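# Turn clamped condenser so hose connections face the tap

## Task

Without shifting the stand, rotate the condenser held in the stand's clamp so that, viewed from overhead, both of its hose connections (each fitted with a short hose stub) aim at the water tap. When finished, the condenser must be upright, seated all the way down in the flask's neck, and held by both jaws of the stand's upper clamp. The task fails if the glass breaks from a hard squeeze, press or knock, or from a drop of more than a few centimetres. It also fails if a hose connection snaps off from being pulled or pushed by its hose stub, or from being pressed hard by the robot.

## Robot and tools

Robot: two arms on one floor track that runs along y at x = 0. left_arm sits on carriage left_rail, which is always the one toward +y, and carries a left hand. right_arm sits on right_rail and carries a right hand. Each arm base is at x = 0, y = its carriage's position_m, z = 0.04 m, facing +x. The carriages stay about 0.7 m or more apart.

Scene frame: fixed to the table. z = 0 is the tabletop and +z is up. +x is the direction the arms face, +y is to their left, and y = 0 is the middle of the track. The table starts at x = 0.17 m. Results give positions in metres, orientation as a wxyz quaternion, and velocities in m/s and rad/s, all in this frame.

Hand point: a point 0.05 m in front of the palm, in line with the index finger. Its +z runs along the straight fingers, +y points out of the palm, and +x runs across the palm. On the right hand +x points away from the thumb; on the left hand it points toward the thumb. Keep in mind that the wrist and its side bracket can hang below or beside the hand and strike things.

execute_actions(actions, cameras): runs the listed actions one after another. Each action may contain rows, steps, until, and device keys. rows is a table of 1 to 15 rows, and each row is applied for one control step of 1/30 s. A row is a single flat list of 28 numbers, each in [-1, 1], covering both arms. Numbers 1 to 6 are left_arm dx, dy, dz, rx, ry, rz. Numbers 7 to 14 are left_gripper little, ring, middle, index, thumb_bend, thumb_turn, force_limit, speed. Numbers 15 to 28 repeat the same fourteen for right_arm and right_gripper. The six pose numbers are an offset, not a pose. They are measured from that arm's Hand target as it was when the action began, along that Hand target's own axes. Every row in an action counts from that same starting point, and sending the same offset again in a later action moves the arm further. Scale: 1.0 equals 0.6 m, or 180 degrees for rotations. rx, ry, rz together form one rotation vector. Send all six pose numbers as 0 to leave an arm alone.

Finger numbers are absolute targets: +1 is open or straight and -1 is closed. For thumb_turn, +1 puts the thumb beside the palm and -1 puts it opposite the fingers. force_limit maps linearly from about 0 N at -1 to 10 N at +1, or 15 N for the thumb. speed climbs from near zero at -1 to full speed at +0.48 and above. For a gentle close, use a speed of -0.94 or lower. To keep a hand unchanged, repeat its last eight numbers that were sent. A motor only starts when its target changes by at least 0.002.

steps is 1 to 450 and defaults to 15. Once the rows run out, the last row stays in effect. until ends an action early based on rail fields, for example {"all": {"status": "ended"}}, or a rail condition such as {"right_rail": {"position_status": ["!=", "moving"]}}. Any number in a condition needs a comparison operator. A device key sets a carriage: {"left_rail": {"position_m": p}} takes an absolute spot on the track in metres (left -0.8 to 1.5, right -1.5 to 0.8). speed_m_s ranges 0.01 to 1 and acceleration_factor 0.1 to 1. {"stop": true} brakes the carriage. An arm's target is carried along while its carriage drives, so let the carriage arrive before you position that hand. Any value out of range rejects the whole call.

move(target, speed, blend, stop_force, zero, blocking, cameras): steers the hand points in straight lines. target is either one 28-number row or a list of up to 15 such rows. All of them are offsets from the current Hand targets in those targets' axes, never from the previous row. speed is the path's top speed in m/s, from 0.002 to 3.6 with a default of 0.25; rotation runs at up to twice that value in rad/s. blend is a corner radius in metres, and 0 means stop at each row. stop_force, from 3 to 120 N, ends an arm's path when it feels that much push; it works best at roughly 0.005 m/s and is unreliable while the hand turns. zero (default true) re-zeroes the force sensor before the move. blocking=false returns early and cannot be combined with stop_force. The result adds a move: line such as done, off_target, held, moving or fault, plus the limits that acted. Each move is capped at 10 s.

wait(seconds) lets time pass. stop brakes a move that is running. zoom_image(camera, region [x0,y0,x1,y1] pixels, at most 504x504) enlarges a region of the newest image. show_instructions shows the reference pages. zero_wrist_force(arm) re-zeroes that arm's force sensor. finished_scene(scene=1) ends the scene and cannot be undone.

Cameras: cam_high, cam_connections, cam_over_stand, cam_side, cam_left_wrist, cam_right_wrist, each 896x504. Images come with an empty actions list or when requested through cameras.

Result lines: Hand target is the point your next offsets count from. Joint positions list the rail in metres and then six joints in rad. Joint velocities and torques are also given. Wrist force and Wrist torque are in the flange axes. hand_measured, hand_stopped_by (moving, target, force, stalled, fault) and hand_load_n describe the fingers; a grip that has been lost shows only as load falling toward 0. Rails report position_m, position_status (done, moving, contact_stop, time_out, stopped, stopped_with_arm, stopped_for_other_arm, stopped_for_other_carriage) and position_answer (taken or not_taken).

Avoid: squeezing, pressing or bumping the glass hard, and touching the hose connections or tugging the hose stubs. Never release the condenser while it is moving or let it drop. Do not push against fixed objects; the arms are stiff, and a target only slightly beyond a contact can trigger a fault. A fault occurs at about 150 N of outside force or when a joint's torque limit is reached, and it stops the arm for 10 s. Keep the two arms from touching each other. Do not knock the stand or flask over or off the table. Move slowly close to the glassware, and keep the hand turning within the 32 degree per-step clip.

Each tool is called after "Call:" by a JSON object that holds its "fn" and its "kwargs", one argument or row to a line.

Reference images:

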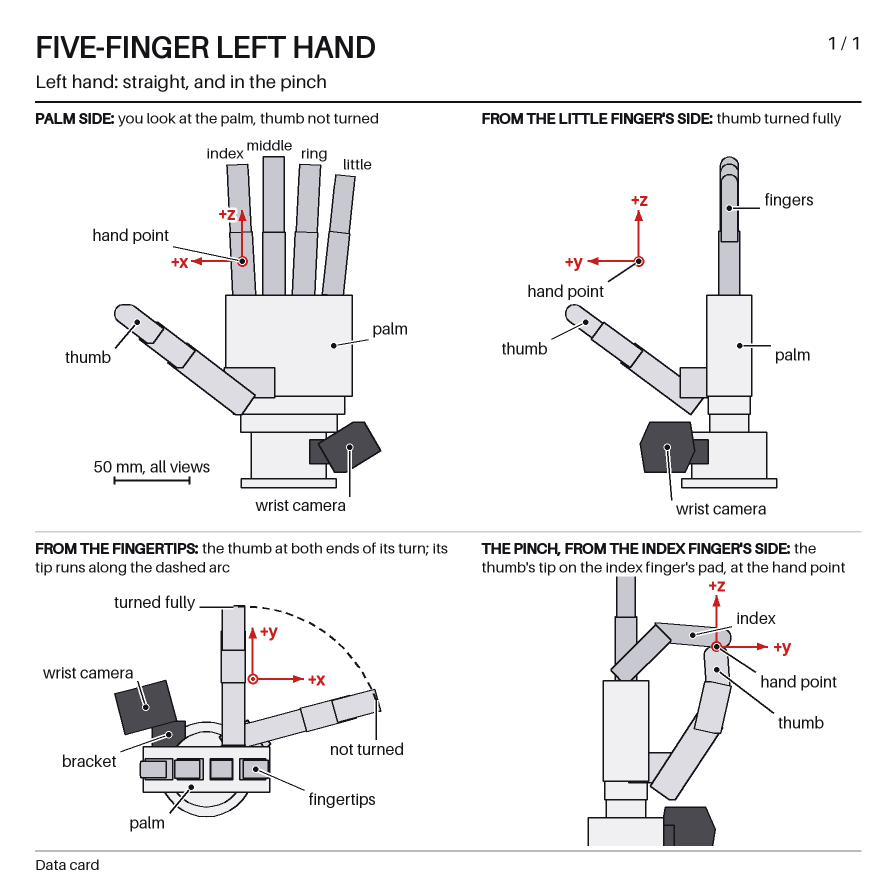

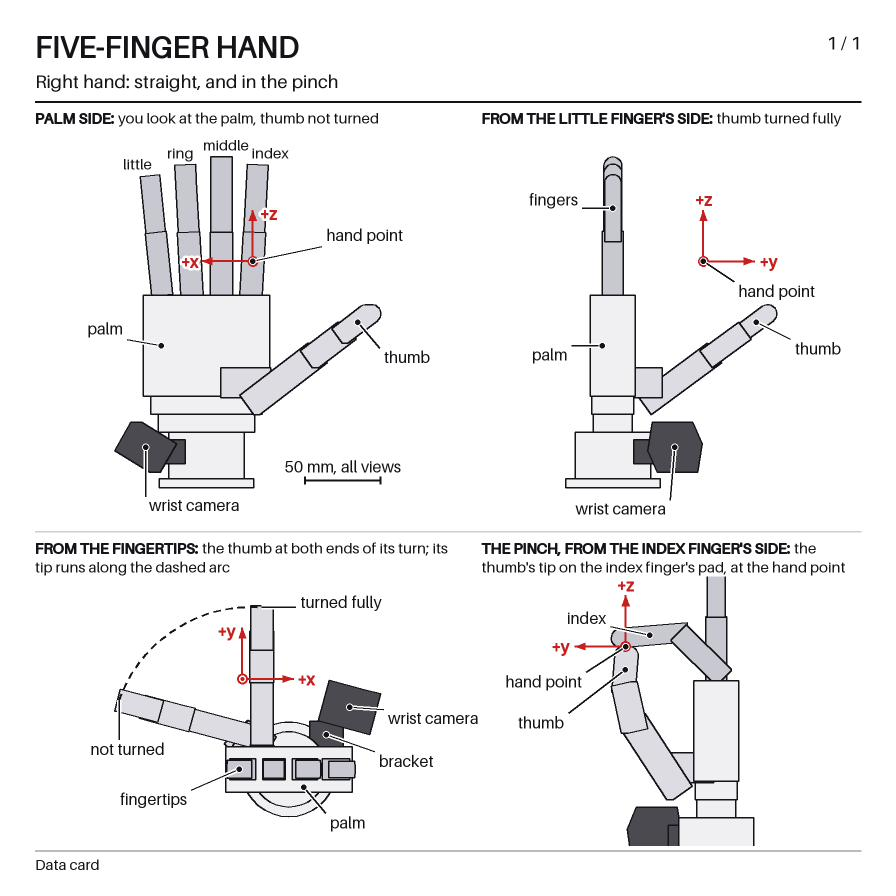

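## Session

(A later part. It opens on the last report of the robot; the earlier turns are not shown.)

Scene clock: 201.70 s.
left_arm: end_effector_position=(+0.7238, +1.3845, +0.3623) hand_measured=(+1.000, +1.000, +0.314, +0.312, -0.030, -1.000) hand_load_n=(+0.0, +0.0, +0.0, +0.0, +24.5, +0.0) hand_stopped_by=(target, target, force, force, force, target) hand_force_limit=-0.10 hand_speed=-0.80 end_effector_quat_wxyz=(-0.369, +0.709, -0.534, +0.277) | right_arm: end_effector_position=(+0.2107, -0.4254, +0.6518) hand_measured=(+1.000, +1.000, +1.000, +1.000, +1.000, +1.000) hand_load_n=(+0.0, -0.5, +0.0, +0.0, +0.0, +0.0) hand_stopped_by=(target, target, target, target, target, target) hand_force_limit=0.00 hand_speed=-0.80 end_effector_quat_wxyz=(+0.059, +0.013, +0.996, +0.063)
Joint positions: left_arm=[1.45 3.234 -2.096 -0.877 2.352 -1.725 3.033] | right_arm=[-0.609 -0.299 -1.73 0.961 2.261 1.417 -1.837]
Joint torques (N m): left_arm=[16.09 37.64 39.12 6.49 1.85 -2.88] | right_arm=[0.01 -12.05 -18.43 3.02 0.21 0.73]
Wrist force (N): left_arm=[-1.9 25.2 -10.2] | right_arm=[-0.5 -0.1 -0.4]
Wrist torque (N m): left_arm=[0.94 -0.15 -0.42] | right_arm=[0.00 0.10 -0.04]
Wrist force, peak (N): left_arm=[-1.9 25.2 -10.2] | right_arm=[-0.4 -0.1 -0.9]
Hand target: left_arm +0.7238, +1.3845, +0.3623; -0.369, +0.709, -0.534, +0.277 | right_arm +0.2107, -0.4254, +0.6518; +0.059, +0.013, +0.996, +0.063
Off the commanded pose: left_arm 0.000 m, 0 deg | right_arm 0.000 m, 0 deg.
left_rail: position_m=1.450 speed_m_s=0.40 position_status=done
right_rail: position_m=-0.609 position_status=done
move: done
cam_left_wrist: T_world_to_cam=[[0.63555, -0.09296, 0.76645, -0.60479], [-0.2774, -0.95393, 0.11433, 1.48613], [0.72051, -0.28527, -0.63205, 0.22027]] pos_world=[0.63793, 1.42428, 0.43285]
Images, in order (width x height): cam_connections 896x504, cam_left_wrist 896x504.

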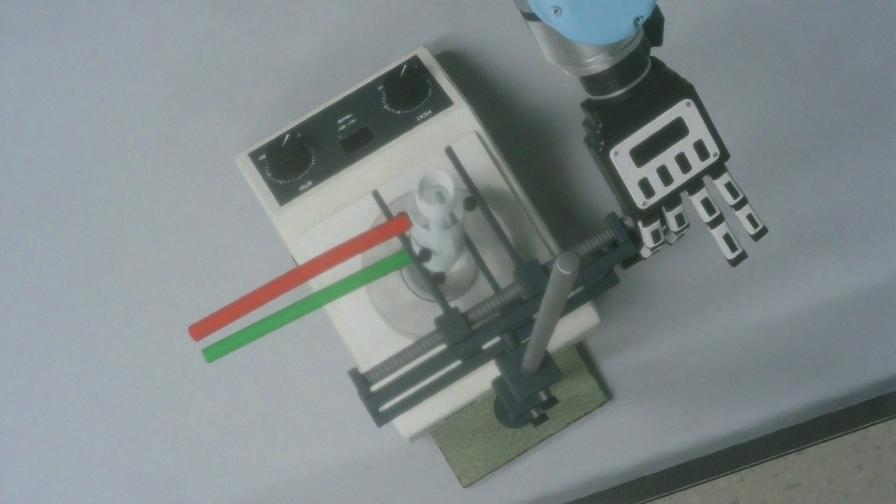

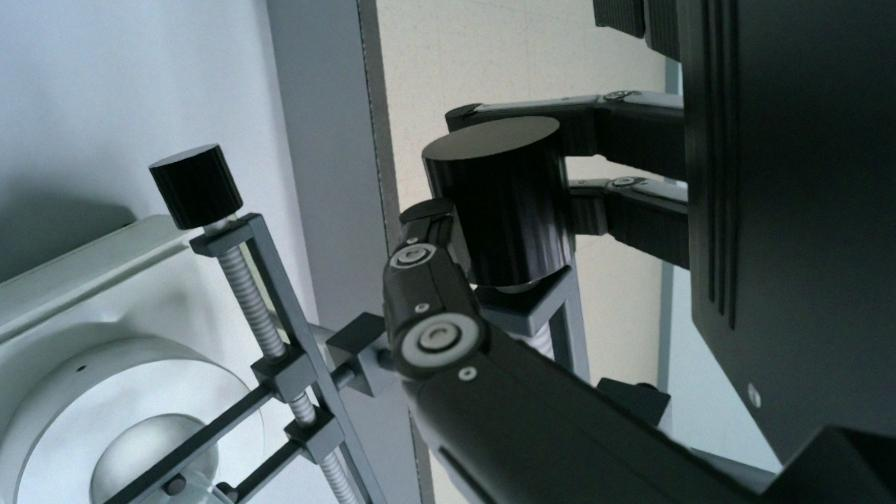

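Call:
{"fn": "execute_actions", "kwargs": {
  "actions": [
    {"rows": [[0,0.0015,-0.0005,0,0,0, 1,1,0.7,0.7,0.4,-1,-0.4,-0.4, 0,0,0,0,0,0, 1,1,1,1,1,1,0,-0.8]], "steps": 20},
    {"rows": [[0,0,0,0,0,0, 1,1,1,1,1,-1,-0.4,-0.1, 0,0,0,0,0,0, 1,1,1,1,1,1,0,-0.8]], "steps": 20}
  ]
}}

Call:
{"fn": "move", "kwargs": {
  "target": [
    [0, 0, -0.1667, 0, 0, 0, 1, 1, 1, 1, 1, -1, -0.4, -0.1, 0, 0, 0, 0, 0, 0, 1, 1, 1, 1, 1, 1, 0, -0.8],
    [-0.2423, 0.0047, -0.1738, 0.1722, 0.4197, -0.2913, 1, 1, 1, 1, 1, -1, -0.4, -0.1, 0, 0, 0, 0, 0, 0, 1, 1, 1, 1, 1, 1, 0, -0.8],
    [-0.1855, 0.001, -0.007, 0.1722, 0.4197, -0.2913, 1, 1, 1, 1, 1, -1, -0.4, -0.1, 0, 0, 0, 0, 0, 0, 1, 1, 1, 1, 1, 1, 0, -0.8]
  ],
  "speed": 0.2,
  "cameras": ["cam_left_wrist", "cam_side", "cam_connections", "cam_over_stand"]
}}

Scene clock: 212.67 s.
left_arm: end_effector_position=(+0.7231, +1.3843, +0.3618) hand_measured=(+1.000, +1.000, +1.000, +1.000, +1.000, -1.000) hand_load_n=(+0.0, +0.0, +0.0, +0.0, +0.0, +0.0) hand_stopped_by=(target, target, target, target, target, target) hand_force_limit=-0.40 hand_speed=-0.10 end_effector_quat_wxyz=(-0.369, +0.709, -0.534, +0.277) | right_arm: end_effector_position=(+0.2107, -0.4254, +0.6518) hand_measured=(+1.000, +1.000, +1.000, +1.000, +1.000, +1.000) hand_load_n=(+0.0, +0.0, +0.0, +0.0, +0.0, +0.0) hand_stopped_by=(target, target, target, target, target, target) hand_force_limit=0.00 hand_speed=-0.80 end_effector_quat_wxyz=(+0.059, +0.013, +0.996, +0.063)
Joint positions: left_arm=[1.45 3.233 -2.093 -0.881 2.355 -1.725 3.033] | right_arm=[-0.609 -0.299 -1.73 0.961 2.261 1.417 -1.837]
Joint torques (N m): left_arm=[-8 54.14 12.12 0.47 -2.31 -1.26] | right_arm=[-0.11 -12.66 -18.38 3.07 0.17 0.8]
Wrist force (N): left_arm=[-0.3 -1.9 1.2] | right_arm=[-0.3 -0.2 -0.3]
Wrist torque (N m): left_arm=[-0.18 0.01 -0.08] | right_arm=[-0.02 0.06 -0.02]
Wrist force, peak (N): left_arm=[-1.9 25.2 -10.2] | right_arm=[-0.6 0.1 -0.6]
Hand target: left_arm +0.7230, +1.3843, +0.3618; -0.369, +0.709, -0.534, +0.277 | right_arm +0.2107, -0.4254, +0.6518; +0.059, +0.013, +0.996, +0.063
Off the commanded pose: left_arm 0.000 m, 0 deg | right_arm 0.000 m, 0 deg.
left_rail: position_m=1.450 speed_m_s=0.40 position_status=done
right_rail: position_m=-0.609 position_status=done

Scene clock: 219.70 s.
left_arm: end_effector_position=(+0.6885, +1.4902, +0.3638) hand_measured=(+1.000, +1.000, +1.000, +1.000, +1.000, -1.000) hand_load_n=(+0.5, +0.0, +0.0, +0.0, +0.0, +0.0) hand_stopped_by=(target, target, target, target, target, target) hand_force_limit=-0.40 hand_speed=-0.10 end_effector_quat_wxyz=(+0.010, +0.435, -0.215, +0.874) | right_arm: end_effector_position=(+0.2107, -0.4254, +0.6518) hand_measured=(+1.000, +1.000, +1.000, +1.000, +1.000, +1.000) hand_load_n=(+0.0, +0.0, +0.0, +0.0, +0.0, +0.0) hand_stopped_by=(target, target, target, target, target, target) hand_force_limit=0.00 hand_speed=-0.80 end_effector_quat_wxyz=(+0.059, +0.013, +0.996, +0.063)
Joint positions: left_arm=[1.45 3.734 -2.066 -1.889 4.862 -0.735 1.26] | right_arm=[-0.609 -0.299 -1.73 0.961 2.261 1.417 -1.837]
Joint torques (N m): left_arm=[-8.22 27.64 23.14 1.16 -3.81 2.06] | right_arm=[-0.03 -12.76 -18.17 2.98 0.17 0.88]
Wrist force (N): left_arm=[2.1 -1.5 4.5] | right_arm=[-0.2 0.2 -0.4]
Wrist torque (N m): left_arm=[-0.31 -0.28 -0.06] | right_arm=[0.04 0.05 -0.01]
Wrist force, peak (N): left_arm=[3.0 -1.7 4.2] | right_arm=[-0.2 0.5 -0.7]
Hand target: left_arm +0.6886, +1.4902, +0.3637; +0.010, +0.435, -0.215, +0.874 | right_arm +0.2107, -0.4254, +0.6518; +0.059, +0.013, +0.996, +0.063
Off the commanded pose: left_arm 0.000 m, 0 deg | right_arm 0.000 m, 0 deg.
left_rail: position_m=1.450 speed_m_s=0.40 position_status=done
right_rail: position_m=-0.609 position_status=done
move: done
cam_left_wrist: T_world_to_cam=[[0.06228, 0.81397, 0.57756, -1.46173], [-0.94283, -0.14184, 0.30158, 0.7569], [0.3274, -0.56333, 0.7586, 0.45588]] pos_world=[0.65542, 1.55397, 0.27015]
Images, in order (width x height): cam_connections 896x504, cam_over_stand 896x504, cam_side 896x504, cam_left_wrist 896x504.

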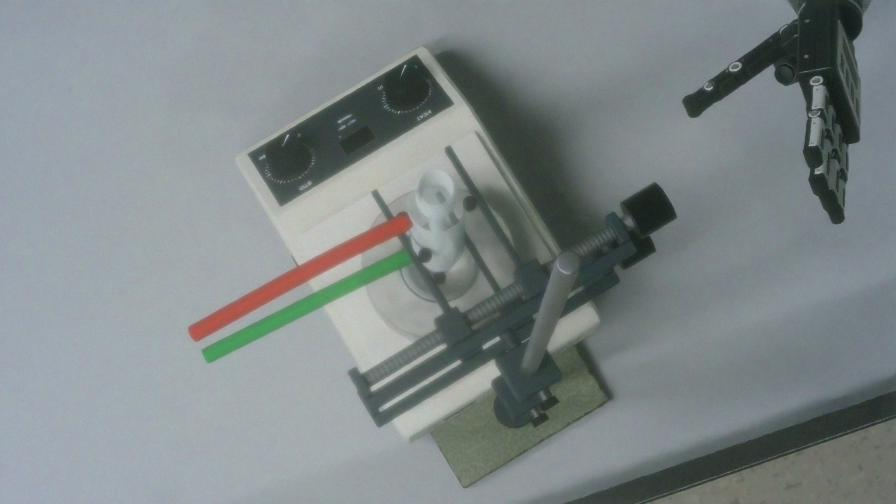

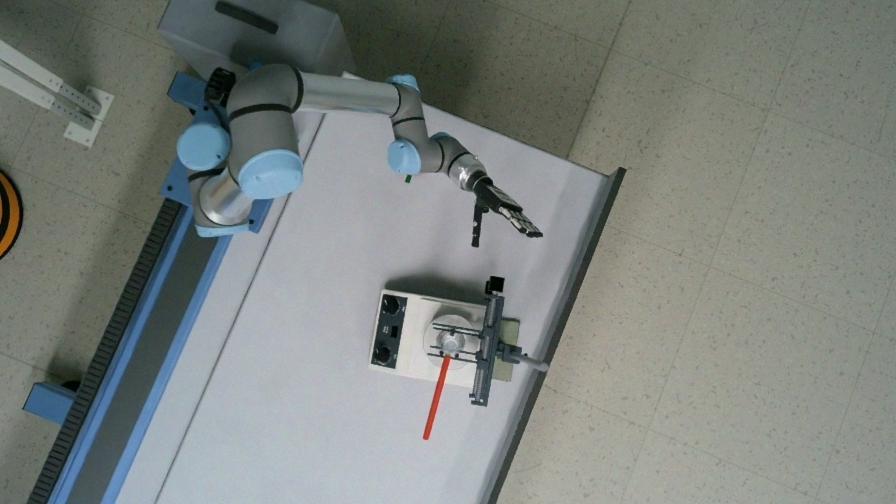

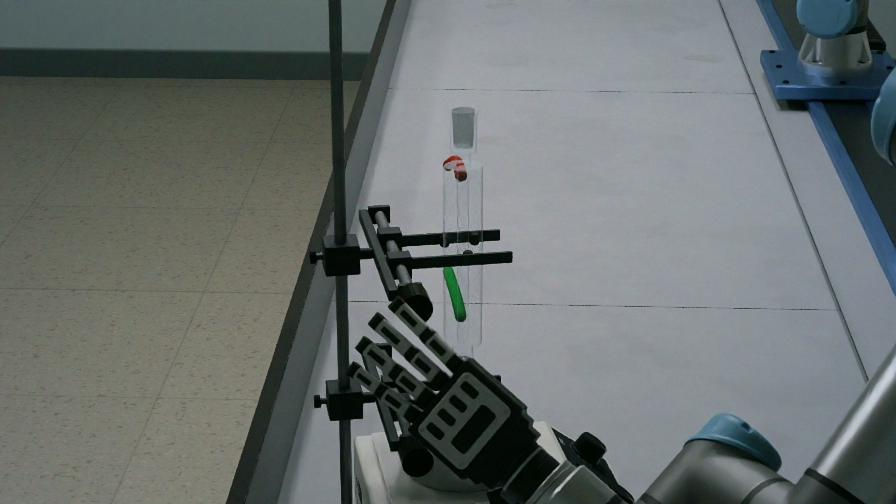

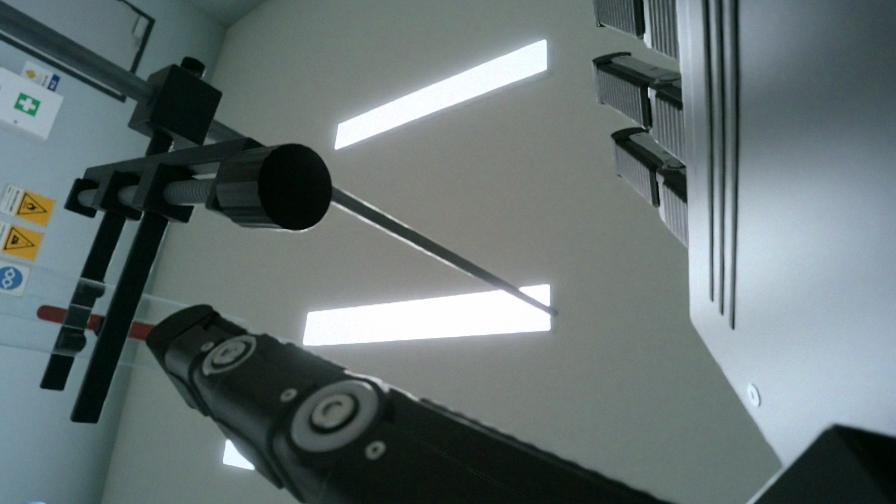

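Call:
{"fn": "move", "kwargs": {
  "target": [-0.0023, 0.0777, 0.0483, 0, 0, 0, 1, 1, 1, 1, 1, -1, -0.4, -0.1, 0, 0, 0, 0, 0, 0, 1, 1, 1, 1, 1, 1, 0, -0.8],
  "speed": 0.1,
  "cameras": ["cam_left_wrist", "cam_connections", "cam_over_stand"]
}}

Scene clock: 222.40 s.
left_arm: end_effector_position=(+0.7018, +1.4372, +0.3609) hand_measured=(+1.000, +1.000, +1.000, +1.000, +1.000, -1.000) hand_load_n=(+0.0, +0.0, +0.0, +0.0, +0.0, +0.0) hand_stopped_by=(target, target, target, target, target, target) hand_force_limit=-0.40 hand_speed=-0.10 end_effector_quat_wxyz=(+0.010, +0.435, -0.215, +0.874) | right_arm: end_effector_position=(+0.2107, -0.4254, +0.6518) hand_measured=(+1.000, +1.000, +1.000, +1.000, +1.000, +1.000) hand_load_n=(+0.0, +0.0, +0.0, +0.0, +0.0, +0.0) hand_stopped_by=(target, target, target, target, target, target) hand_force_limit=0.00 hand_speed=-0.80 end_effector_quat_wxyz=(+0.059, +0.013, +0.996, +0.063)
Joint positions: left_arm=[1.45 3.638 -2.063 -1.883 4.777 -0.797 1.365] | right_arm=[-0.609 -0.299 -1.73 0.961 2.261 1.417 -1.837]
Joint torques (N m): left_arm=[-5.19 28.86 25.47 1.28 -3.34 1.63] | right_arm=[-0.38 -12.3 -18.25 3.03 0.18 0.83]
Wrist force (N): left_arm=[2.0 -1.5 4.2] | right_arm=[-0.3 -0.5 -0.6]
Wrist torque (N m): left_arm=[-0.29 -0.26 -0.07] | right_arm=[-0.05 0.08 -0.04]
Wrist force, peak (N): left_arm=[2.1 -1.5 4.8] | right_arm=[-0.3 -0.5 -0.6]
Hand target: left_arm +0.7019, +1.4370, +0.3608; +0.010, +0.435, -0.215, +0.874 | right_arm +0.2107, -0.4254, +0.6518; +0.059, +0.013, +0.996, +0.063
Off the commanded pose: left_arm 0.000 m, 0 deg | right_arm 0.000 m, 0 deg.
left_rail: position_m=1.450 speed_m_s=0.40 position_status=done
right_rail: position_m=-0.609 position_status=done
move: done
cam_left_wrist: T_world_to_cam=[[0.06229, 0.81396, 0.57757, -1.41766], [-0.94286, -0.14179, 0.30151, 0.76284], [0.32731, -0.56335, 0.75862, 0.42386]] pos_world=[0.66882, 1.50086, 0.26725]
Images, in order (width x height): cam_connections 896x504, cam_over_stand 896x504, cam_left_wrist 896x504.

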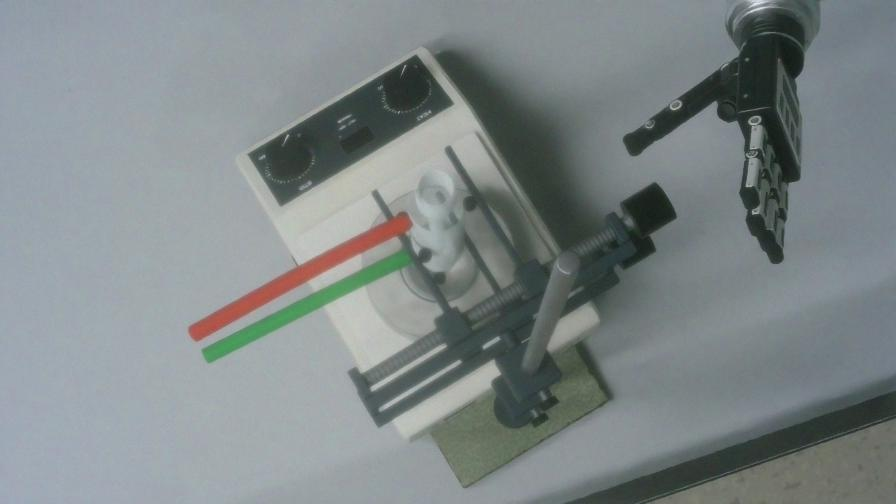

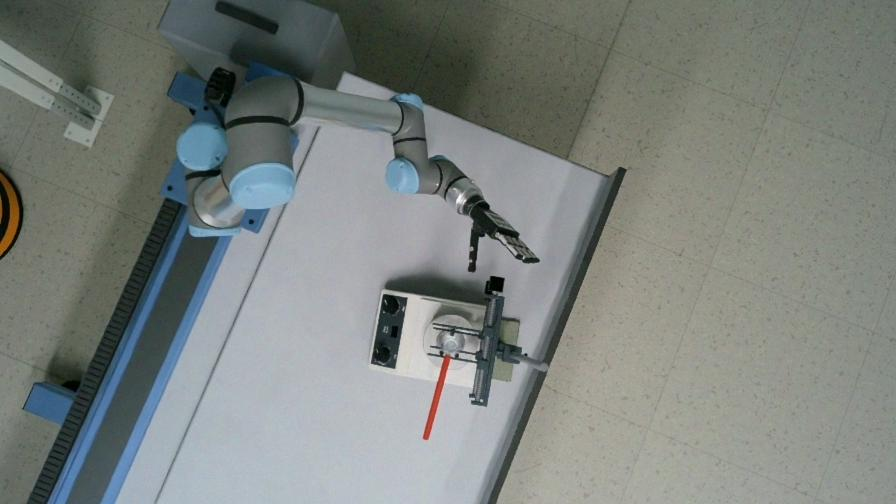

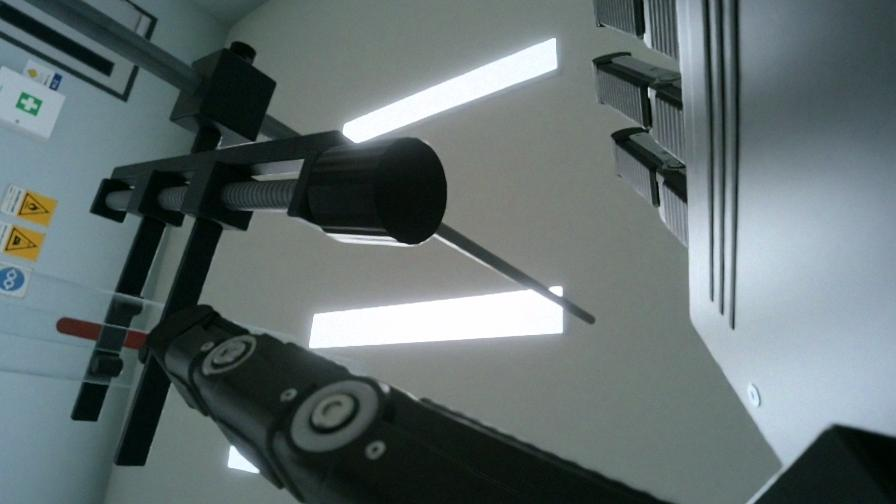

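Call:
{"fn": "move", "kwargs": {
  "target": [-0.0018, 0.0668, 0.0473, 0, 0, 0, 1, 1, 1, 1, 1, -1, -0.4, -0.1, 0, 0, 0, 0, 0, 0, 1, 1, 1, 1, 1, 1, 0, -0.8],
  "speed": 0.05,
  "stop_force": 6,
  "cameras": ["cam_left_wrist"]
}}

Scene clock: 225.37 s.
left_arm: end_effector_position=(+0.7159, +1.3899, +0.3603) hand_measured=(+1.000, +1.000, +1.000, +1.000, +1.000, -1.000) hand_load_n=(+0.0, +0.0, +0.0, +0.0, +0.0, +0.0) hand_stopped_by=(target, target, target, target, target, target) hand_force_limit=-0.40 hand_speed=-0.10 end_effector_quat_wxyz=(+0.010, +0.435, -0.215, +0.874) | right_arm: end_effector_position=(+0.2107, -0.4254, +0.6518) hand_measured=(+1.000, +1.000, +1.000, +1.000, +1.000, +1.000) hand_load_n=(+0.0, +0.0, +0.0, +0.0, +0.0, +0.0) hand_stopped_by=(target, target, target, target, target, target) hand_force_limit=0.00 hand_speed=-0.80 end_effector_quat_wxyz=(+0.059, +0.013, +0.996, +0.063)
Joint positions: left_arm=[1.45 3.55 -2.07 -1.858 4.7 -0.858 1.452] | right_arm=[-0.609 -0.299 -1.73 0.961 2.261 1.417 -1.837]
Joint torques (N m): left_arm=[-7.54 28.53 25.32 1.29 -3.41 1.97] | right_arm=[-0.25 -12.72 -18.13 3.05 0.22 0.87]
Wrist force (N): left_arm=[2.1 -1.3 4.5] | right_arm=[-0.2 -0.1 -0.3]
Wrist torque (N m): left_arm=[-0.28 -0.27 -0.07] | right_arm=[0.00 0.05 -0.01]
Wrist force, peak (N): left_arm=[2.2 -1.5 4.7] | right_arm=[-0.7 0.1 -0.3]
Hand target: left_arm +0.7159, +1.3899, +0.3603; +0.010, +0.435, -0.215, +0.874 | right_arm +0.2107, -0.4254, +0.6518; +0.059, +0.013, +0.996, +0.063
Off the commanded pose: left_arm 0.000 m, 0 deg | right_arm 0.000 m, 0 deg.
left_rail: position_m=1.450 speed_m_s=0.40 position_status=done
right_rail: position_m=-0.609 position_status=done
move: done
cam_left_wrist: T_world_to_cam=[[0.06228, 0.81397, 0.57756, -1.37977], [-0.94283, -0.14184, 0.30158, 0.76957], [0.3274, -0.56333, 0.7586, 0.39306]] pos_world=[0.68282, 1.45367, 0.26665]

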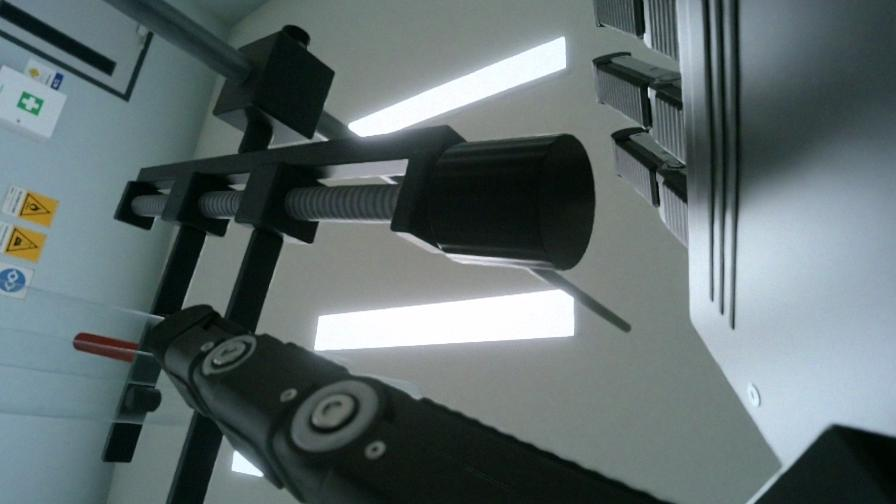

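Call:
{"fn": "execute_actions", "kwargs": {
  "actions": [
    {"rows": [[0,0,0,0,0,0, 1,1,0.55,0.55,0.3,-1,-0.3,-0.4, 0,0,0,0,0,0, 1,1,1,1,1,1,0,-0.8]], "steps": 30},
    {"rows": [[0,0,0,0,0,0, 1,1,-0.3,-0.3,-0.3,-1,-0.3,-0.8, 0,0,0,0,0,0, 1,1,1,1,1,1,0,-0.8]], "steps": 60}
  ],
  "cameras": ["cam_left_wrist"]
}}

Scene clock: 229.03 s.
left_arm: end_effector_position=(+0.7158, +1.3899, +0.3602) hand_measured=(+1.000, +1.000, +0.386, +0.406, -0.104, -1.000) hand_load_n=(+0.0, +0.0, +4.0, +5.0, +5.0, +0.0) hand_stopped_by=(target, target, force, force, force, target) hand_force_limit=-0.30 hand_speed=-0.80 end_effector_quat_wxyz=(+0.010, +0.435, -0.215, +0.874) | right_arm: end_effector_position=(+0.2107, -0.4254, +0.6518) hand_measured=(+1.000, +1.000, +1.000, +1.000, +1.000, +1.000) hand_load_n=(+0.0, +0.0, +0.0, +0.0, +0.0, +0.0) hand_stopped_by=(target, target, target, target, target, target) hand_force_limit=0.00 hand_speed=-0.80 end_effector_quat_wxyz=(+0.059, +0.013, +0.996, +0.063)
Joint positions: left_arm=[1.45 3.55 -2.07 -1.858 4.7 -0.858 1.452] | right_arm=[-0.609 -0.299 -1.73 0.961 2.261 1.417 -1.837]
Joint torques (N m): left_arm=[-6.36 30.44 8.3 2.46 -0.36 1.76] | right_arm=[0.11 -12.55 -18.51 3.03 0.19 0.89]
Wrist force (N): left_arm=[0.6 -8.8 15.8] | right_arm=[0.0 -0.2 -0.5]
Wrist torque (N m): left_arm=[-0.68 -0.17 -0.03] | right_arm=[-0.01 0.02 -0.02]
Wrist force, peak (N): left_arm=[0.0 -13.1 17.7] | right_arm=[-0.3 -0.4 -0.7]
Hand target: left_arm +0.7159, +1.3899, +0.3603; +0.010, +0.435, -0.215, +0.874 | right_arm +0.2107, -0.4254, +0.6518; +0.059, +0.013, +0.996, +0.063
Off the commanded pose: left_arm 0.000 m, 0 deg | right_arm 0.000 m, 0 deg.
left_rail: position_m=1.450 speed_m_s=0.40 position_status=done
right_rail: position_m=-0.609 position_status=done
cam_left_wrist: T_world_to_cam=[[0.06234, 0.81397, 0.57755, -1.37981], [-0.94283, -0.1418, 0.30161, 0.76949], [0.3274, -0.56333, 0.7586, 0.39306]] pos_world=[0.68282, 1.45366, 0.26665]

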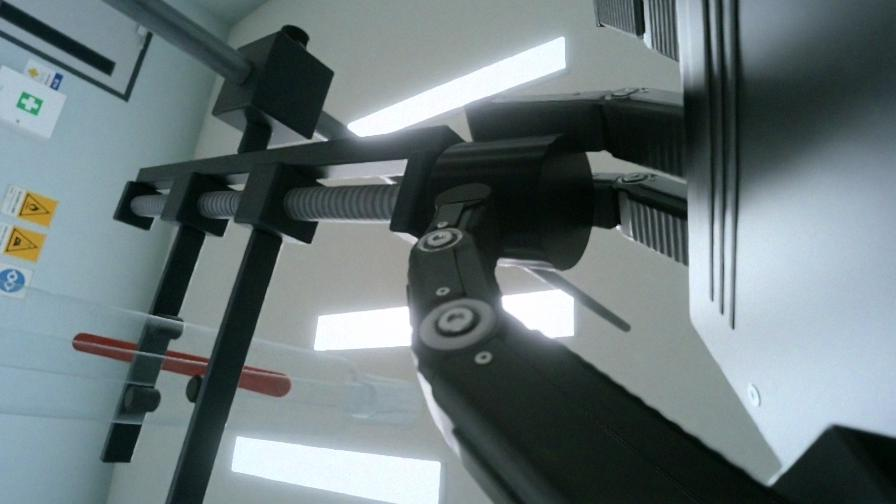

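Call:
{"fn": "move", "kwargs": {
  "target": [
    [0.0091, -0.0056, 0.0081, 0, -0.091, -0.0637, 1, 1, -0.3, -0.3, -0.3, -1, -0.3, -0.8, 0, 0, 0, 0, 0, 0, 1, 1, 1, 1, 1, 1, 0, -0.8],
    [0.0145, -0.0122, 0.0176, 0, -0.182, -0.1275, 1, 1, -0.3, -0.3, -0.3, -1, -0.3, -0.8, 0, 0, 0, 0, 0, 0, 1, 1, 1, 1, 1, 1, 0, -0.8]
  ],
  "speed": 0.1,
  "blend": [0.001, 0],
  "cameras": ["cam_left_wrist", "cam_connections"]
}}

Call:
{"fn": "zoom_image", "kwargs": {
  "camera": "cam_connections",
  "region": [370, 150, 570, 310]
}}

Scene clock: 234.23 s.
left_arm: end_effector_position=(+0.7199, +1.3910, +0.3752) hand_measured=(+1.000, +1.000, +0.386, +0.404, -0.102, -1.000) hand_load_n=(+0.0, +0.0, -0.5, +0.0, +10.5, +0.0) hand_stopped_by=(target, target, force, force, force, target) hand_force_limit=-0.30 hand_speed=-0.80 end_effector_quat_wxyz=(+0.120, +0.696, -0.120, +0.698) | right_arm: end_effector_position=(+0.2107, -0.4254, +0.6518) hand_measured=(+1.000, +1.000, +1.000, +1.000, +1.000, +1.000) hand_load_n=(+0.0, +0.0, +0.0, +0.0, +0.0, +0.0) hand_stopped_by=(target, target, target, target, target, target) hand_force_limit=0.00 hand_speed=-0.80 end_effector_quat_wxyz=(+0.059, +0.013, +0.996, +0.063)
Joint positions: left_arm=[1.45 3.566 -1.895 -1.671 3.57 -0.806 1.568] | right_arm=[-0.609 -0.299 -1.73 0.961 2.261 1.417 -1.837]
Joint torques (N m): left_arm=[13.1 27.3 38.35 3.02 -0.75 1.32] | right_arm=[-0.02 -12.93 -17.71 3.08 0.25 0.82]
Wrist force (N): left_arm=[-5.3 10.4 -17.7] | right_arm=[-0.2 -0.2 -0.3]
Wrist torque (N m): left_arm=[0.69 -0.68 -0.15] | right_arm=[-0.01 0.05 -0.03]
Wrist force, peak (N): left_arm=[-7.1 7.6 -19.9] | right_arm=[-0.5 -0.2 -0.6]
Hand target: left_arm +0.7200, +1.3910, +0.3752; +0.120, +0.696, -0.120, +0.697 | right_arm +0.2107, -0.4254, +0.6518; +0.059, +0.013, +0.996, +0.063
Off the commanded pose: left_arm 0.000 m, 0 deg | right_arm 0.000 m, 0 deg.
left_rail: position_m=1.450 speed_m_s=0.40 position_status=done
right_rail: position_m=-0.609 position_status=done
move: done
cam_left_wrist: T_world_to_cam=[[0.35861, 0.89539, 0.26395, -1.5985], [-0.54292, -0.02996, 0.83925, 0.12371], [0.75937, -0.44427, 0.47538, 0.01065]] pos_world=[0.63231, 1.43972, 0.31304]
Images, in order (width x height): cam_connections 896x504, cam_left_wrist 896x504.

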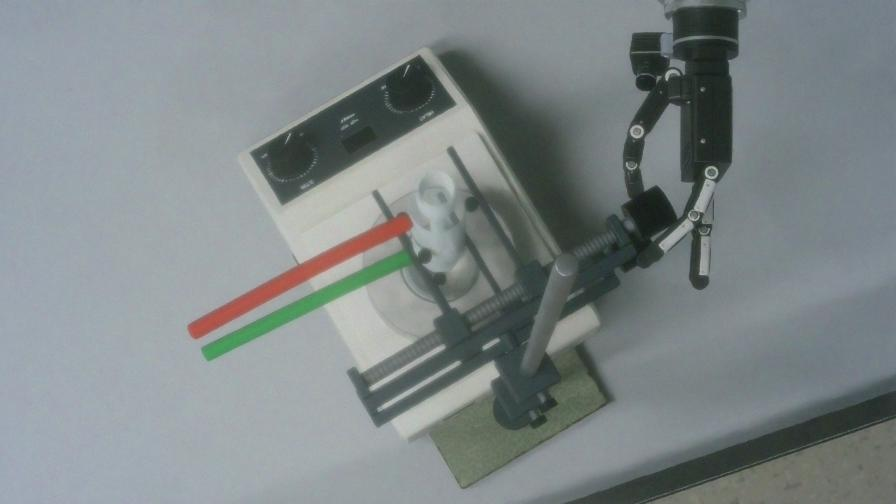

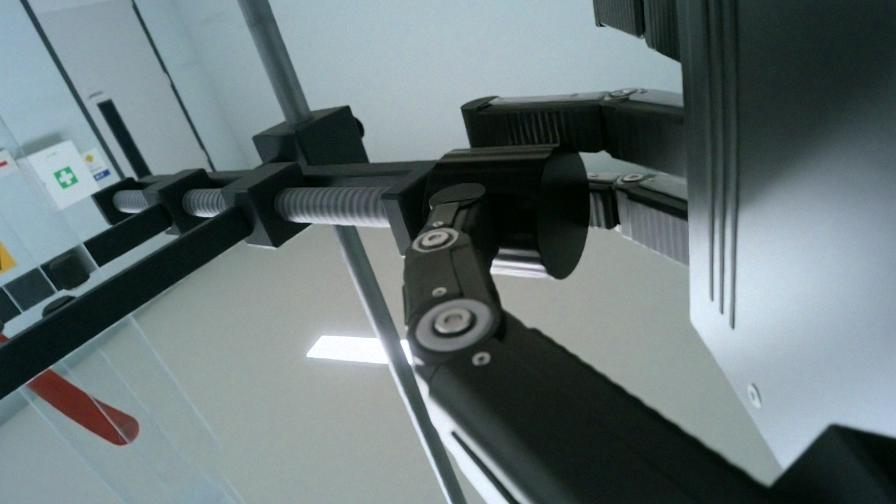

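Scaled by 2.520 from the camera's image (finer frame: 1280x720).

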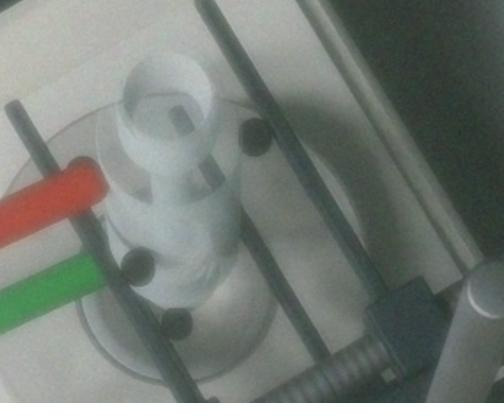

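Call:
{"fn": "execute_actions", "kwargs": {
  "actions": [
    {"rows": [[-0.0004,0.0008,-0.0017,0,0,0, 1,1,-0.3,-0.3,-0.3,-1,-0.3,-0.8, 0,0,0,0,0,0, 1,1,1,1,1,1,0,-0.8]], "steps": 15}
  ],
  "cameras": ["cam_connections", "cam_over_stand", "cam_side"]
}}

Scene clock: 235.50 s.
left_arm: end_effector_position=(+0.7188, +1.3909, +0.3750) hand_measured=(+1.000, +1.000, +0.386, +0.406, -0.102, -1.000) hand_load_n=(+0.0, +0.0, +0.0, +3.5, +8.0, +0.0) hand_stopped_by=(target, target, force, force, force, target) hand_force_limit=-0.30 hand_speed=-0.80 end_effector_quat_wxyz=(+0.120, +0.696, -0.120, +0.697) | right_arm: end_effector_position=(+0.2107, -0.4254, +0.6518) hand_measured=(+1.000, +1.000, +1.000, +1.000, +1.000, +1.000) hand_load_n=(+0.0, +0.0, +0.0, +0.0, +0.0, +0.0) hand_stopped_by=(target, target, target, target, target, target) hand_force_limit=0.00 hand_speed=-0.80 end_effector_quat_wxyz=(+0.059, +0.013, +0.996, +0.063)
Joint positions: left_arm=[1.45 3.566 -1.893 -1.675 3.571 -0.805 1.568] | right_arm=[-0.609 -0.299 -1.73 0.961 2.261 1.417 -1.837]
Joint torques (N m): left_arm=[16.01 47.47 11.86 3.22 1.2 1.61] | right_arm=[0.2 -12.85 -18.43 3.04 0.2 0.75]
Wrist force (N): left_arm=[0.5 5.1 5.6] | right_arm=[-0.2 -0.3 -0.3]
Wrist torque (N m): left_arm=[-0.19 -0.40 -0.03] | right_arm=[-0.04 0.06 -0.03]
Wrist force, peak (N): left_arm=[-5.1 10.8 -17.9] | right_arm=[-0.5 -0.1 -0.6]
Hand target: left_arm +0.7188, +1.3909, +0.3750; +0.120, +0.696, -0.120, +0.697 | right_arm +0.2107, -0.4254, +0.6518; +0.059, +0.013, +0.996, +0.063
Off the commanded pose: left_arm 0.000 m, 0 deg | right_arm 0.000 m, 0 deg.
left_rail: position_m=1.450 speed_m_s=0.40 position_status=done
right_rail: position_m=-0.609 position_status=done

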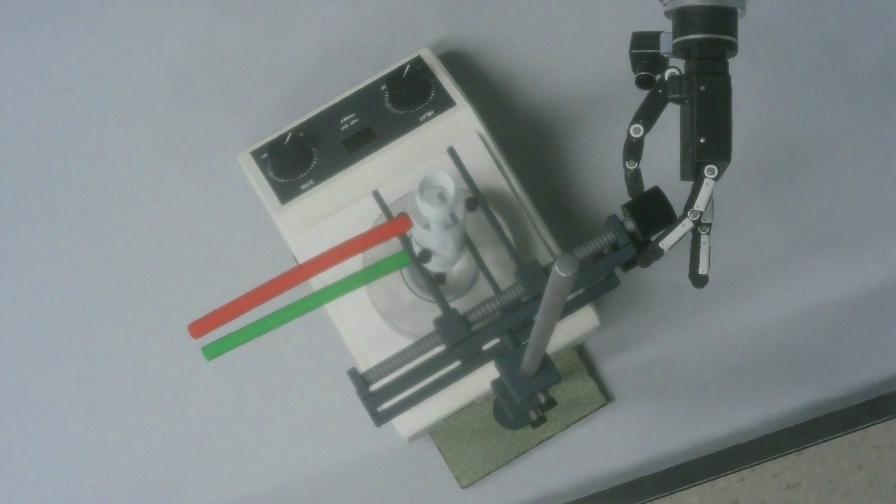

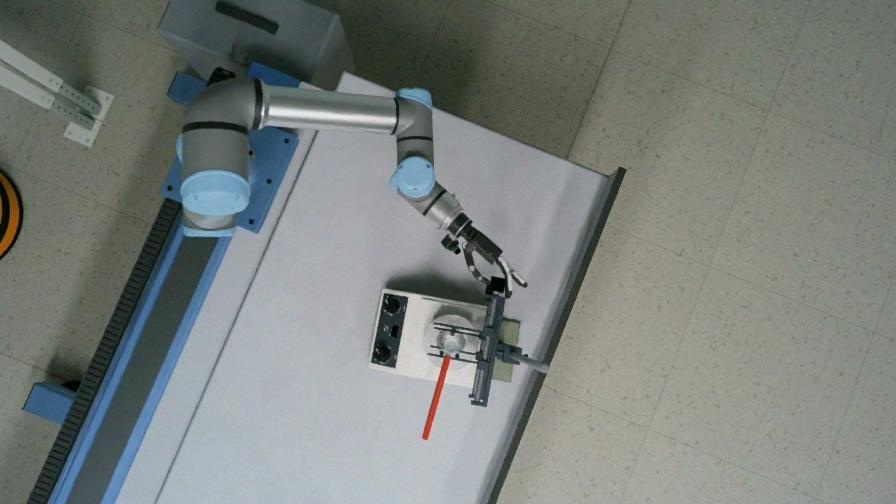

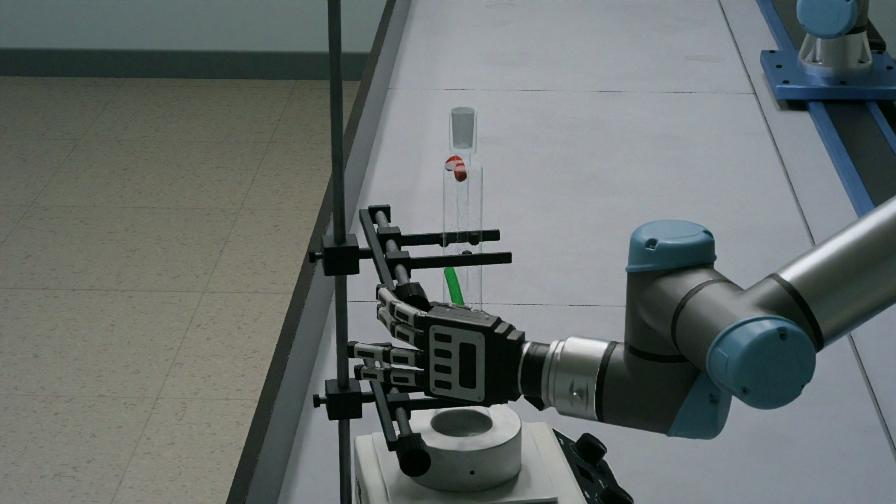

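Call:
{"fn": "move", "kwargs": {
  "target": [0.0093, -0.0040, 0.0064, 0, -0.091, -0.0637, 1, 1, -0.3, -0.3, -0.3, -1, -0.3, -0.8, 0, 0, 0, 0, 0, 0, 1, 1, 1, 1, 1, 1, 0, -0.8],
  "speed": 0.1
}}

Scene clock: 238.77 s.
left_arm: end_effector_position=(+0.7232, +1.3919, +0.3805) hand_measured=(+1.000, +1.000, +0.386, +0.404, -0.102, -1.000) hand_load_n=(+0.0, +0.0, +0.0, +0.0, +9.0, +0.0) hand_stopped_by=(target, target, force, force, force, target) hand_force_limit=-0.30 hand_speed=-0.80 end_effector_quat_wxyz=(+0.171, +0.797, -0.066, +0.576) | right_arm: end_effector_position=(+0.2107, -0.4254, +0.6518) hand_measured=(+1.000, +1.000, +1.000, +1.000, +1.000, +1.000) hand_load_n=(+0.0, +0.0, +0.0, -0.5, +0.0, +0.0) hand_stopped_by=(target, target, target, target, target, target) hand_force_limit=0.00 hand_speed=-0.80 end_effector_quat_wxyz=(+0.059, +0.013, +0.996, +0.063)
Joint positions: left_arm=[1.45 3.565 -1.942 -1.449 3 -0.816 1.64] | right_arm=[-0.609 -0.299 -1.73 0.961 2.261 1.417 -1.837]
Joint torques (N m): left_arm=[-4.5 26.48 34.89 1.85 -4.59 1.29] | right_arm=[0.31 -13.14 -18.37 3.12 0.26 0.86]
Wrist force (N): left_arm=[-7.8 8.8 -16.0] | right_arm=[-0.3 -0.1 -0.3]
Wrist torque (N m): left_arm=[0.61 -0.40 -0.14] | right_arm=[-0.01 0.06 -0.02]
Wrist force, peak (N): left_arm=[-7.7 9.1 -17.4] | right_arm=[0.1 -0.1 -0.8]
Hand target: left_arm +0.7232, +1.3919, +0.3805; +0.171, +0.797, -0.066, +0.576 | right_arm +0.2107, -0.4254, +0.6518; +0.059, +0.013, +0.996, +0.063
Off the commanded pose: left_arm 0.000 m, 0 deg | right_arm 0.000 m, 0 deg.
left_rail: position_m=1.450 speed_m_s=0.40 position_status=done
right_rail: position_m=-0.609 position_status=done
move: done

Call:
{"fn": "execute_actions", "kwargs": {
  "actions": [
    {"rows": [[-0.0006,0.0006,-0.0015,0,0,0, 1,1,-0.3,-0.3,-0.3,-1,-0.3,-0.8, 0,0,0,0,0,0, 1,1,1,1,1,1,0,-0.8]], "steps": 15}
  ],
  "cameras": ["cam_left_wrist"]
}}

Scene clock: 240.43 s.
left_arm: end_effector_position=(+0.7222, +1.3919, +0.3805) hand_measured=(+1.000, +1.000, +0.386, +0.404, -0.102, -1.000) hand_load_n=(+0.0, +0.0, +0.0, +3.5, +7.5, +0.0) hand_stopped_by=(target, target, force, force, force, target) hand_force_limit=-0.30 hand_speed=-0.80 end_effector_quat_wxyz=(+0.171, +0.797, -0.066, +0.576) | right_arm: end_effector_position=(+0.2107, -0.4254, +0.6518) hand_measured=(+1.000, +1.000, +1.000, +1.000, +1.000, +1.000) hand_load_n=(+0.0, +0.0, +0.0, +0.0, -0.5, +0.0) hand_stopped_by=(target, target, target, target, target, target) hand_force_limit=0.00 hand_speed=-0.80 end_effector_quat_wxyz=(+0.059, +0.013, +0.996, +0.063)
Joint positions: left_arm=[1.45 3.566 -1.94 -1.452 3 -0.816 1.64] | right_arm=[-0.609 -0.299 -1.73 0.961 2.261 1.417 -1.837]
Joint torques (N m): left_arm=[15.98 48.77 12.38 2.14 1.78 1.73] | right_arm=[0.06 -13.45 -18.38 3.04 0.2 0.85]
Wrist force (N): left_arm=[0.5 4.7 3.7] | right_arm=[-0.2 -0.2 -0.4]
Wrist torque (N m): left_arm=[-0.15 -0.41 0.06] | right_arm=[-0.02 0.05 -0.03]
Wrist force, peak (N): left_arm=[-7.8 8.9 -16.1] | right_arm=[-0.7 -0.6 -0.2]
Hand target: left_arm +0.7222, +1.3919, +0.3805; +0.171, +0.797, -0.066, +0.576 | right_arm +0.2107, -0.4254, +0.6518; +0.059, +0.013, +0.996, +0.063
Off the commanded pose: left_arm 0.000 m, 0 deg | right_arm 0.000 m, 0 deg.
left_rail: position_m=1.450 speed_m_s=0.40 position_status=done
right_rail: position_m=-0.609 position_status=done
cam_left_wrist: T_world_to_cam=[[0.41229, 0.90978, 0.04813, -1.57812], [-0.23528, 0.05529, 0.97035, -0.27019], [0.88015, -0.41139, 0.23685, -0.03544]] pos_world=[0.61826, 1.43611, 0.34653]

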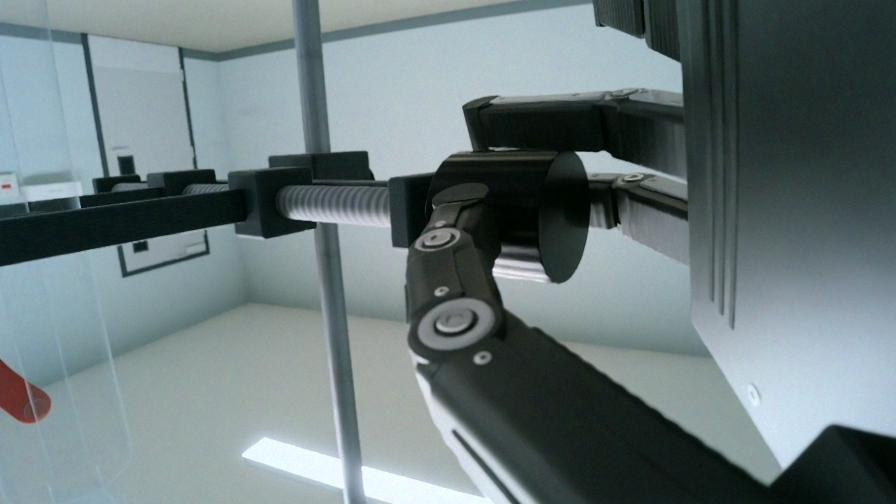

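Call:
{"fn": "move", "kwargs": {
  "target": [0.0087, -0.0031, 0.0050, 0, -0.091, -0.0637, 1, 1, -0.3, -0.3, -0.3, -1, -0.3, -0.8, 0, 0, 0, 0, 0, 0, 1, 1, 1, 1, 1, 1, 0, -0.8],
  "speed": 0.1,
  "cameras": ["cam_left_wrist", "cam_connections"]
}}

Call:
{"fn": "zoom_image", "kwargs": {
  "camera": "cam_connections",
  "region": [370, 150, 570, 310]
}}

Scene clock: 243.17 s.
left_arm: end_effector_position=(+0.7272, +1.3930, +0.3842) hand_measured=(+1.000, +1.000, +0.386, +0.404, -0.102, -1.000) hand_load_n=(+0.0, +0.0, +0.0, +0.0, +8.5, +0.0) hand_stopped_by=(target, target, force, force, force, target) hand_force_limit=-0.30 hand_speed=-0.80 end_effector_quat_wxyz=(+0.216, +0.873, -0.010, +0.437) | right_arm: end_effector_position=(+0.2107, -0.4254, +0.6518) hand_measured=(+1.000, +1.000, +1.000, +1.000, +1.000, +1.000) hand_load_n=(+0.0, +0.0, +0.0, +0.0, +0.0, +0.0) hand_stopped_by=(target, target, target, target, target, target) hand_force_limit=0.00 hand_speed=-0.80 end_effector_quat_wxyz=(+0.059, +0.013, +0.996, +0.063)
Joint positions: left_arm=[1.45 3.558 -2.062 -1.173 2.461 -0.85 1.694] | right_arm=[-0.609 -0.299 -1.73 0.961 2.261 1.417 -1.837]
Joint torques (N m): left_arm=[-4.28 29.63 32.89 0.6 -3.95 1.34] | right_arm=[-0.39 -13.31 -18.1 2.96 0.17 0.84]
Wrist force (N): left_arm=[-8.7 9.4 -10.7] | right_arm=[-0.4 0.1 -0.2]
Wrist torque (N m): left_arm=[0.55 -0.31 -0.14] | right_arm=[0.02 0.08 -0.02]
Wrist force, peak (N): left_arm=[-8.9 9.6 -10.9] | right_arm=[-0.5 -0.2 -0.7]
Hand target: left_arm +0.7272, +1.3930, +0.3842; +0.216, +0.873, -0.010, +0.437 | right_arm +0.2107, -0.4254, +0.6518; +0.059, +0.013, +0.996, +0.063
Off the commanded pose: left_arm 0.000 m, 0 deg | right_arm 0.000 m, 0 deg.
left_rail: position_m=1.450 speed_m_s=0.40 position_status=done
right_rail: position_m=-0.609 position_status=done
move: done
cam_left_wrist: T_world_to_cam=[[0.39152, 0.90367, -0.17348, -1.47264], [0.09668, 0.14709, 0.98439, -0.64737], [0.91508, -0.40217, -0.02978, 0.02397]] pos_world=[0.61722, 1.43565, 0.3825]
Images, in order (width x height): cam_connections 896x504, cam_left_wrist 896x504.

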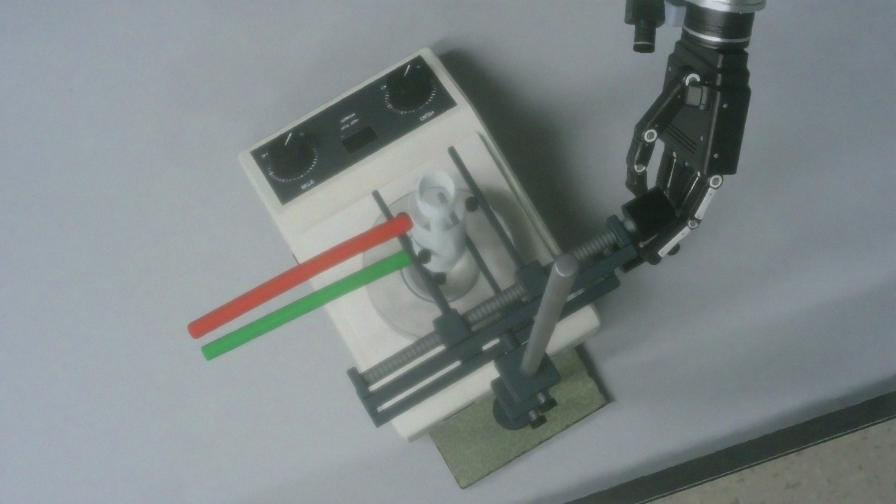

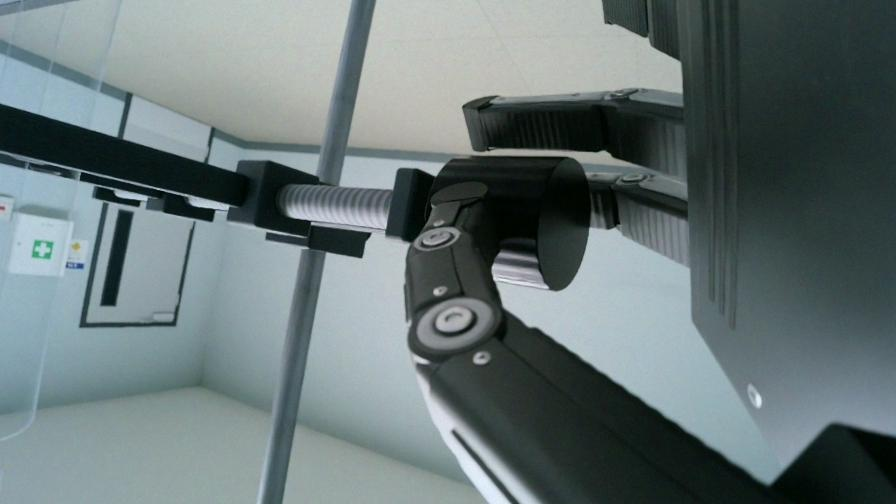

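Scaled by 2.520 from the camera's image (finer frame: 1280x720).

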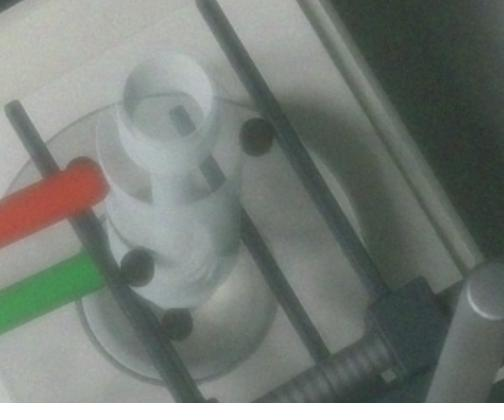

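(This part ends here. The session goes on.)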